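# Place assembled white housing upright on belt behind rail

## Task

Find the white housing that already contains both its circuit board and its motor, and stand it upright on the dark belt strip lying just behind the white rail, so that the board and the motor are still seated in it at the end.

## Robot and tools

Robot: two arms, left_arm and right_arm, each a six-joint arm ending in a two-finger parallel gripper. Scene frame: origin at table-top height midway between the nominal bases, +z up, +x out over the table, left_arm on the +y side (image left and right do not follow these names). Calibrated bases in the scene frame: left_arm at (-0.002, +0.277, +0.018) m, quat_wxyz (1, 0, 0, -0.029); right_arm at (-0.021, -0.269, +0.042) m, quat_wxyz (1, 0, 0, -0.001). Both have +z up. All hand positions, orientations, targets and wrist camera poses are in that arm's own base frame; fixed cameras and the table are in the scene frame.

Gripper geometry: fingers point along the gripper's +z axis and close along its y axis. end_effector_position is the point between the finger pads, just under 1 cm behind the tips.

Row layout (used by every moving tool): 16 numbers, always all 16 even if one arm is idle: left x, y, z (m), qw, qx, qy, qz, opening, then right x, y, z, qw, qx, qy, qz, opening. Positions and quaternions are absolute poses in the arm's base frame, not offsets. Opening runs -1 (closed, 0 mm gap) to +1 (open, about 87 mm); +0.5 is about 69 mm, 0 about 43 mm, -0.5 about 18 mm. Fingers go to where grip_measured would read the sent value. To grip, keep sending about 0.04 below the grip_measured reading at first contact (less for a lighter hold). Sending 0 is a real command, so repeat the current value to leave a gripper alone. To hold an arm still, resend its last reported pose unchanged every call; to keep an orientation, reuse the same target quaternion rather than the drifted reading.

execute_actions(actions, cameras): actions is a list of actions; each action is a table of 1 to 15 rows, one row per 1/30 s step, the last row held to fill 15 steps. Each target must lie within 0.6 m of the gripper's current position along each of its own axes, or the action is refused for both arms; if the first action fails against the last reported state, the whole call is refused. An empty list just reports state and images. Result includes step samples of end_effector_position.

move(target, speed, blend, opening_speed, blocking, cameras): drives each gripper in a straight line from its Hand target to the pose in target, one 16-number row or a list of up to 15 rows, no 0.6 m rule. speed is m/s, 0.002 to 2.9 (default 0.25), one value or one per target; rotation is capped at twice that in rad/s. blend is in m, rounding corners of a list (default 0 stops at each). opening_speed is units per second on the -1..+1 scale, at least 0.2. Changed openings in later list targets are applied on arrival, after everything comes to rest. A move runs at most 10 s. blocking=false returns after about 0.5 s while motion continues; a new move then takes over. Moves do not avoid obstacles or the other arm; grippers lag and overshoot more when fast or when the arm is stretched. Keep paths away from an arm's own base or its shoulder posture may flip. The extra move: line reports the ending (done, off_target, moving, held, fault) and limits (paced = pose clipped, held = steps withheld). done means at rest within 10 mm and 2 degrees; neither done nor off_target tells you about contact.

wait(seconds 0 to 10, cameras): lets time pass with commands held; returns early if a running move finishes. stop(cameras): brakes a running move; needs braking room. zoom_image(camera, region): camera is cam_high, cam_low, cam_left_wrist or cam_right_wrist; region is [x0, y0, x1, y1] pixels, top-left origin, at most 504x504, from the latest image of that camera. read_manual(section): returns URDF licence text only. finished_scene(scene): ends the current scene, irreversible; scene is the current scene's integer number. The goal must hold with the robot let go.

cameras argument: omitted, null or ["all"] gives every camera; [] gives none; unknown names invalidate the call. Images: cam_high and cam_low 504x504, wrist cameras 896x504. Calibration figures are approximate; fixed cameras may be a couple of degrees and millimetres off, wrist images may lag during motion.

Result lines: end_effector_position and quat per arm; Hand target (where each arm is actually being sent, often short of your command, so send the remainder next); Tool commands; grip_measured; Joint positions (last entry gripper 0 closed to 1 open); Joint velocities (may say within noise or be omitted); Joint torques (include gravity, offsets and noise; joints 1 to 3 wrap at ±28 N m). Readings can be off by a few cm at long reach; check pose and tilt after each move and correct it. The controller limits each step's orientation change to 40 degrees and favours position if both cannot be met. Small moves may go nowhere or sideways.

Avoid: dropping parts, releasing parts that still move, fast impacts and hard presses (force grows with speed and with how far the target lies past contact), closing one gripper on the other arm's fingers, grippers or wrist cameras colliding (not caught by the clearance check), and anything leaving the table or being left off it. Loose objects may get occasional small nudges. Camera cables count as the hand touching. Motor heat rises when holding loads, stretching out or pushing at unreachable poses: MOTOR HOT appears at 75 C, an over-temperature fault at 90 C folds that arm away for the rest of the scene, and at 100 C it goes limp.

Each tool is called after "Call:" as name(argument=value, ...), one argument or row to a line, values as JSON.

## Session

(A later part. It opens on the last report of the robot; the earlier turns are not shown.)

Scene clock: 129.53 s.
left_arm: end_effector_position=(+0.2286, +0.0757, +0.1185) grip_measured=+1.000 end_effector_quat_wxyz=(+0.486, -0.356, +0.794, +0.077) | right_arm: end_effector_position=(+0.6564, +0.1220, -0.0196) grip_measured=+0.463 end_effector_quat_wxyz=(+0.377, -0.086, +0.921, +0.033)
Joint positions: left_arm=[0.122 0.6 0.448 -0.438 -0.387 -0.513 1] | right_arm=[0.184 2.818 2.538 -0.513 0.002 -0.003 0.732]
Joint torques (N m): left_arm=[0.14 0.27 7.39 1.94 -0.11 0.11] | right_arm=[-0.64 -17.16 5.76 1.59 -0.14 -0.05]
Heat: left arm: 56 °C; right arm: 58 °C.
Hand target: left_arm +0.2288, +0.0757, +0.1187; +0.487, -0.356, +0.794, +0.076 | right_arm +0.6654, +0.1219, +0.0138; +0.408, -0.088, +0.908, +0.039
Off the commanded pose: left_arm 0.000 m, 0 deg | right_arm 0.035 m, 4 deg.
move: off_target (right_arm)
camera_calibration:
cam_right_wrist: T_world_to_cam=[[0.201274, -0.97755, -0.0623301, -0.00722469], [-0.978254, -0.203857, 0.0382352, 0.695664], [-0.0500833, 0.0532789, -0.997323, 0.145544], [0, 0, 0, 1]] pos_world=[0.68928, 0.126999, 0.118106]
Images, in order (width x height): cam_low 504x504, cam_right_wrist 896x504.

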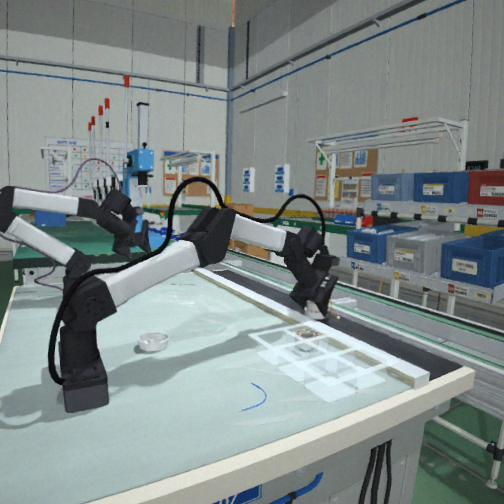

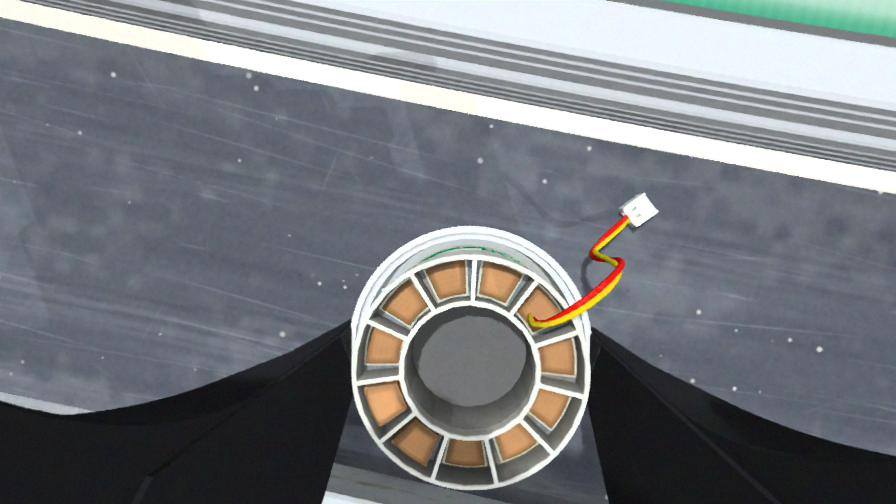

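Call:
move(
  target=[0.2289,0.0757,0.1188,0.487,-0.356,0.794,0.076,1,0.665,0.122,0.008,0.4088,-0.0873,0.9076,0.0394,0.38],
  speed=0.04,
  cameras=["cam_right_wrist","cam_low"],
)

Call:
zoom_image(
  camera="cam_low",
  region=[270, 240, 370, 340],
)

Scene clock: 134.50 s.
left_arm: end_effector_position=(+0.2286, +0.0757, +0.1185) grip_measured=+1.000 end_effector_quat_wxyz=(+0.486, -0.356, +0.794, +0.077) | right_arm: end_effector_position=(+0.6588, +0.1225, -0.0201) grip_measured=+0.463 end_effector_quat_wxyz=(+0.385, -0.086, +0.918, +0.034)
Joint positions: left_arm=[0.122 0.6 0.448 -0.438 -0.387 -0.513 1] | right_arm=[0.184 2.808 2.507 -0.475 0.002 -0.003 0.732]
Joint torques (N m): left_arm=[0.17 0.2 7.53 1.92 -0.09 0.11] | right_arm=[-0.54 -16.83 5.52 1.55 -0.13 -0.03]
Heat: left arm: 56 °C; right arm: 60 °C.
Hand target: left_arm +0.2288, +0.0757, +0.1187; +0.487, -0.356, +0.794, +0.076 | right_arm +0.6649, +0.1220, +0.0078; +0.408, -0.087, +0.908, +0.039
Off the commanded pose: left_arm 0.000 m, 0 deg | right_arm 0.029 m, 3 deg.
move: off_target (right_arm)
camera_calibration:
cam_right_wrist: T_world_to_cam=[[0.20255, -0.977323, -0.0617568, -0.0081963], [-0.97871, -0.204167, 0.0210504, 0.698093], [-0.0331818, 0.0561782, -0.997869, 0.13369], [0, 0, 0, 1]] pos_world=[0.689327, 0.127007, 0.118204]
Images, in order (width x height): cam_low 504x504, cam_right_wrist 896x504.

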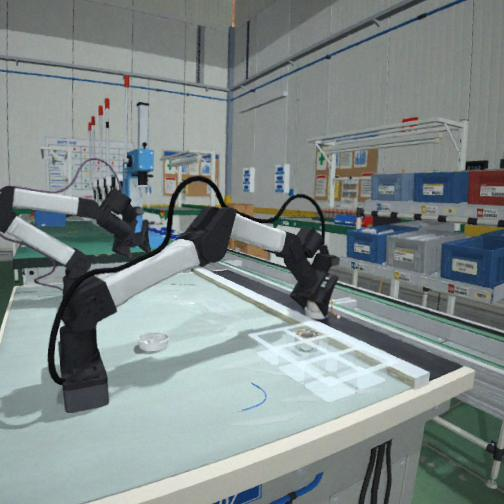

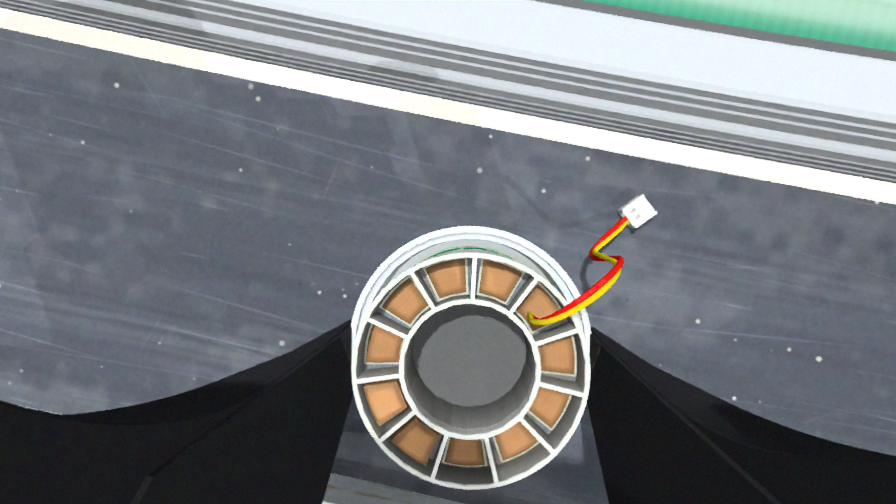

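Scaled by 5.040 from the camera's 504x504 image, which has a finer 720x720 frame.

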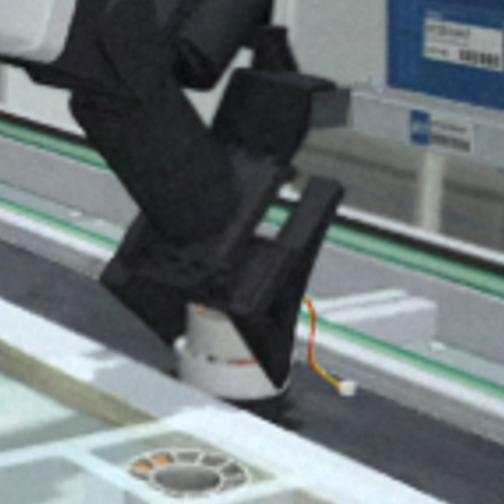

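Call:
move(
  target=[0.2289,0.0757,0.1188,0.487,-0.356,0.794,0.076,1,0.662,0.122,-0.001,0.4028,-0.0876,0.9103,0.0388,0.38],
  speed=0.04,
  cameras=["cam_right_wrist","cam_low"],
)

Call:
zoom_image(
  camera="cam_low",
  region=[270, 240, 370, 340],
)

Scene clock: 139.83 s.
left_arm: end_effector_position=(+0.2286, +0.0757, +0.1185) grip_measured=+1.000 end_effector_quat_wxyz=(+0.486, -0.356, +0.794, +0.077) | right_arm: end_effector_position=(+0.6589, +0.1225, -0.0208) grip_measured=+0.463 end_effector_quat_wxyz=(+0.388, -0.086, +0.917, +0.034)
Joint positions: left_arm=[0.122 0.6 0.448 -0.438 -0.387 -0.513 1] | right_arm=[0.184 2.8 2.484 -0.455 0.002 -0.004 0.732]
Joint torques (N m): left_arm=[0.13 0.28 7.45 1.95 -0.11 0.12] | right_arm=[-0.38 -16.1 5.18 1.5 -0.12 -0.03]
Heat: left arm: 56 °C; right arm: 64 °C.
Hand target: left_arm +0.2288, +0.0757, +0.1187; +0.487, -0.356, +0.794, +0.076 | right_arm +0.6621, +0.1220, -0.0012; +0.402, -0.088, +0.911, +0.039
Off the commanded pose: left_arm 0.000 m, 0 deg | right_arm 0.020 m, 2 deg.
move: off_target (right_arm)
camera_calibration:
cam_right_wrist: T_world_to_cam=[[0.203167, -0.977218, -0.0613902, -0.00868583], [-0.978744, -0.204476, 0.0157877, 0.698193], [-0.0279808, 0.0568777, -0.997989, 0.12952], [0, 0, 0, 1]] pos_world=[0.688741, 0.126909, 0.117704]
Images, in order (width x height): cam_low 504x504, cam_right_wrist 896x504.

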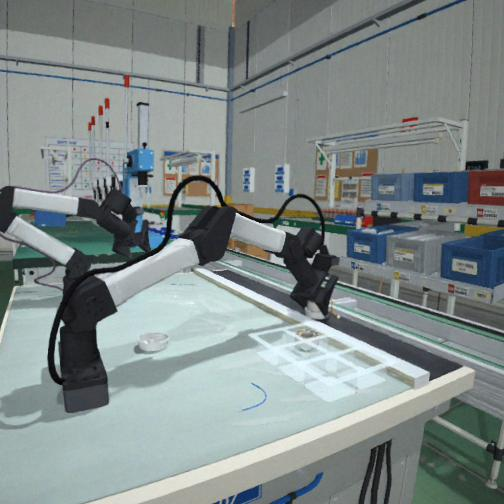

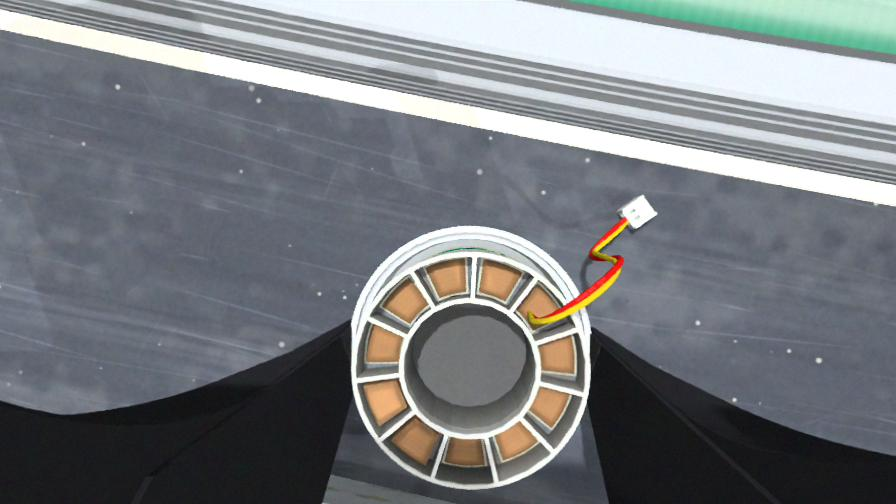

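Scaled by 5.040 from the camera's 504x504 image, which has a finer 720x720 frame.

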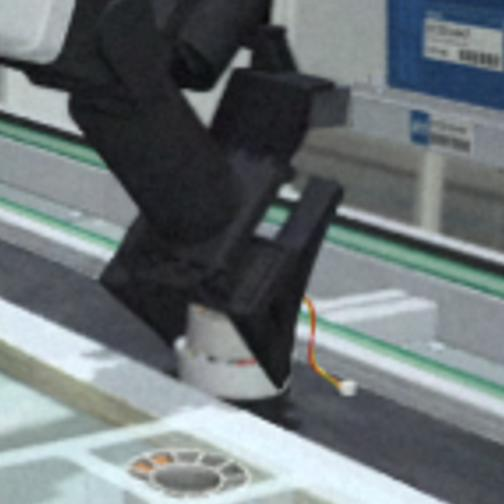

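Call:
move(
  target=[0.2289,0.0757,0.1188,0.487,-0.356,0.794,0.076,1,0.662,0.122,0.002,0.4028,-0.0876,0.9103,0.0388,0.95],
  opening_speed=0.3,
  cameras=["cam_right_wrist","cam_low"],
)

Call:
zoom_image(
  camera="cam_low",
  region=[270, 240, 370, 340],
)

Scene clock: 146.37 s.
left_arm: end_effector_position=(+0.2286, +0.0757, +0.1185) grip_measured=+1.000 end_effector_quat_wxyz=(+0.486, -0.356, +0.794, +0.077) | right_arm: end_effector_position=(+0.6574, +0.1222, -0.0219) grip_measured=+0.949 end_effector_quat_wxyz=(+0.384, -0.086, +0.919, +0.034)
Joint positions: left_arm=[0.122 0.6 0.448 -0.438 -0.387 -0.513 1] | right_arm=[0.184 2.8 2.484 -0.463 0.002 -0.004 0.975]
Joint torques (N m): left_arm=[0.14 0.23 7.45 1.93 -0.09 0.13] | right_arm=[-0.4 -16.27 5.82 1.47 -0.12 -0.01]
Heat: left arm: 56 °C; right arm: 68 °C.
Hand target: left_arm +0.2288, +0.0757, +0.1187; +0.487, -0.356, +0.794, +0.076 | right_arm +0.6620, +0.1220, +0.0017; +0.402, -0.088, +0.911, +0.039
Off the commanded pose: left_arm 0.000 m, 0 deg | right_arm 0.024 m, 2 deg.
move: off_target (right_arm)
camera_calibration:
cam_right_wrist: T_world_to_cam=[[0.202629, -0.97732, -0.0615404, -0.00826934], [-0.978613, -0.204373, 0.0234347, 0.696711], [-0.0354803, 0.0554757, -0.997829, 0.13343], [0, 0, 0, 1]] pos_world=[0.68822, 0.126905, 0.116304]
Images, in order (width x height): cam_low 504x504, cam_right_wrist 896x504.

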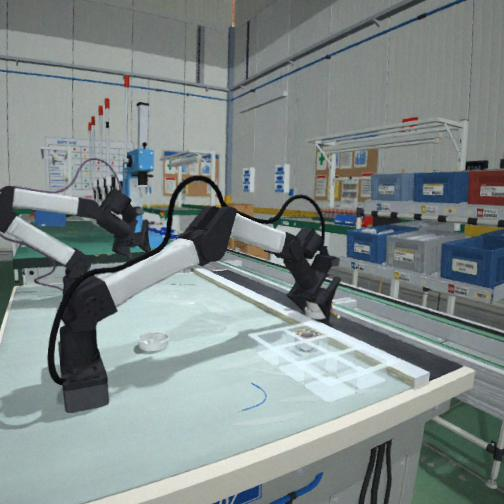

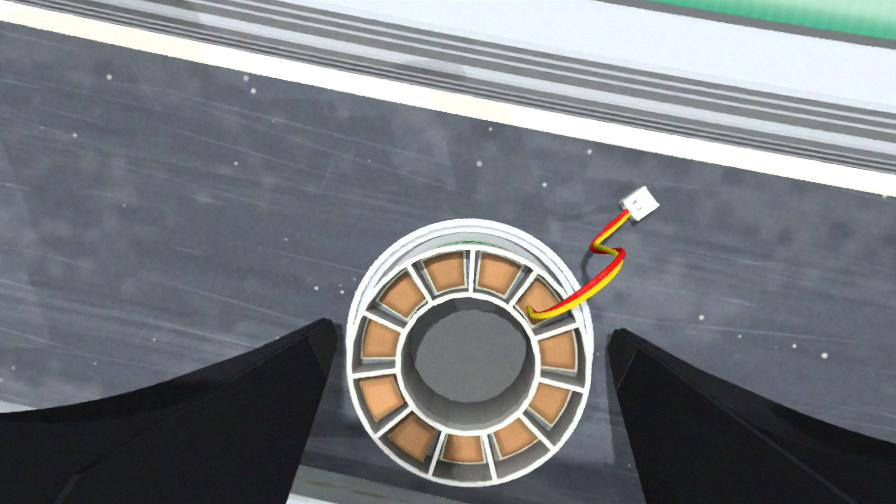

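Scaled by 5.040 from the camera's 504x504 image, which has a finer 720x720 frame.

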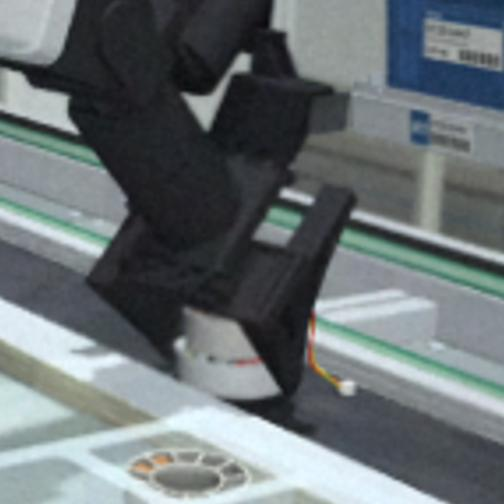

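Call:
move(
  target=[
    [0.2289,0.0757,0.1188,0.487,-0.356,0.794,0.076,1,0.605,0.111,0.062,0.4028,-0.0876,0.9103,0.0388,0.95],
    [0.2289,0.0757,0.1188,0.487,-0.356,0.794,0.076,1,0.53,0.1,0.15,0.4028,-0.0876,0.9103,0.0388,0.95],
  ],
  speed=0.12,
  cameras=["cam_right_wrist","cam_low"],
)

Call:
zoom_image(
  camera="cam_low",
  region=[270, 240, 370, 340],
)

Scene clock: 155.13 s.
left_arm: end_effector_position=(+0.2286, +0.0757, +0.1185) grip_measured=+1.000 end_effector_quat_wxyz=(+0.486, -0.356, +0.794, +0.077) | right_arm: end_effector_position=(+0.5328, +0.0989, +0.1332) grip_measured=+0.950 end_effector_quat_wxyz=(+0.387, -0.086, +0.917, +0.035)
Joint positions: left_arm=[0.122 0.6 0.448 -0.438 -0.387 -0.513 1] | right_arm=[0.184 2.044 1.758 -0.487 0.001 -0.003 0.975]
Joint torques (N m): left_arm=[0.12 0.29 7.47 1.94 -0.11 0.11] | right_arm=[0.02 -12.37 5.68 1.45 -0.09 -0.02]
Heat: left arm: 56 °C; right arm: 72 °C.
Hand target: left_arm +0.2288, +0.0757, +0.1187; +0.487, -0.356, +0.794, +0.076 | right_arm +0.5301, +0.1001, +0.1498; +0.403, -0.088, +0.910, +0.039
Off the commanded pose: left_arm 0.000 m, 0 deg | right_arm 0.017 m, 2 deg.
move: off_target (right_arm)
camera_calibration:
cam_right_wrist: T_world_to_cam=[[0.202451, -0.977282, -0.062723, 0.00395574], [-0.978854, -0.203861, 0.0168791, 0.567393], [-0.0292824, 0.0579795, -0.997888, 0.281528], [0, 0, 0, 1]] pos_world=[0.562838, 0.103212, 0.271605]
Images, in order (width x height): cam_low 504x504, cam_right_wrist 896x504.

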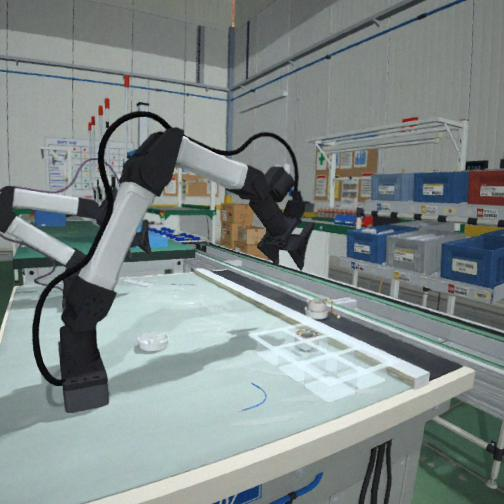

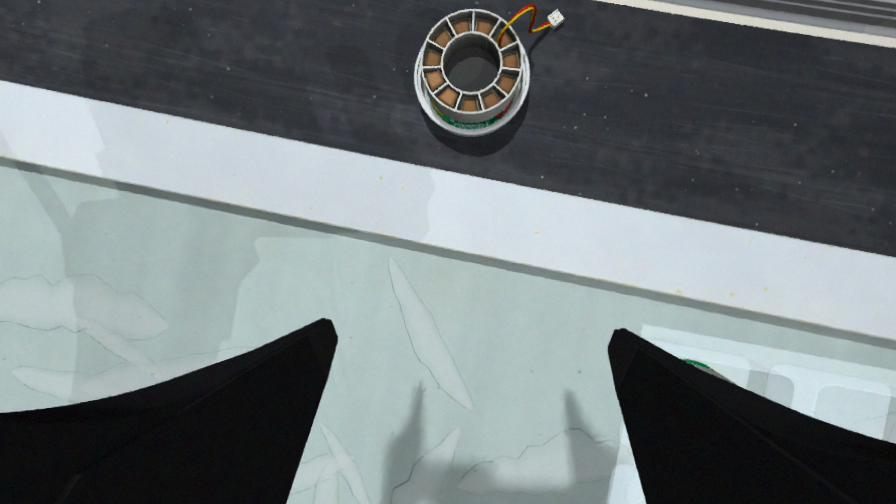

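Scaled by 5.040 from the camera's 504x504 image, which has a finer 720x720 frame.

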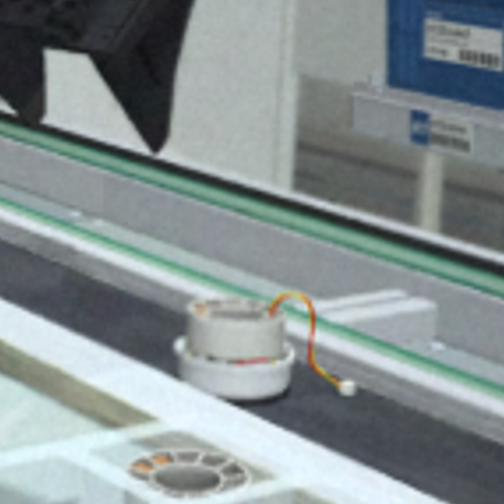

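Placed upright.

Call:
finished_scene(
  scene=2,
)

The scene is finished: the task was done.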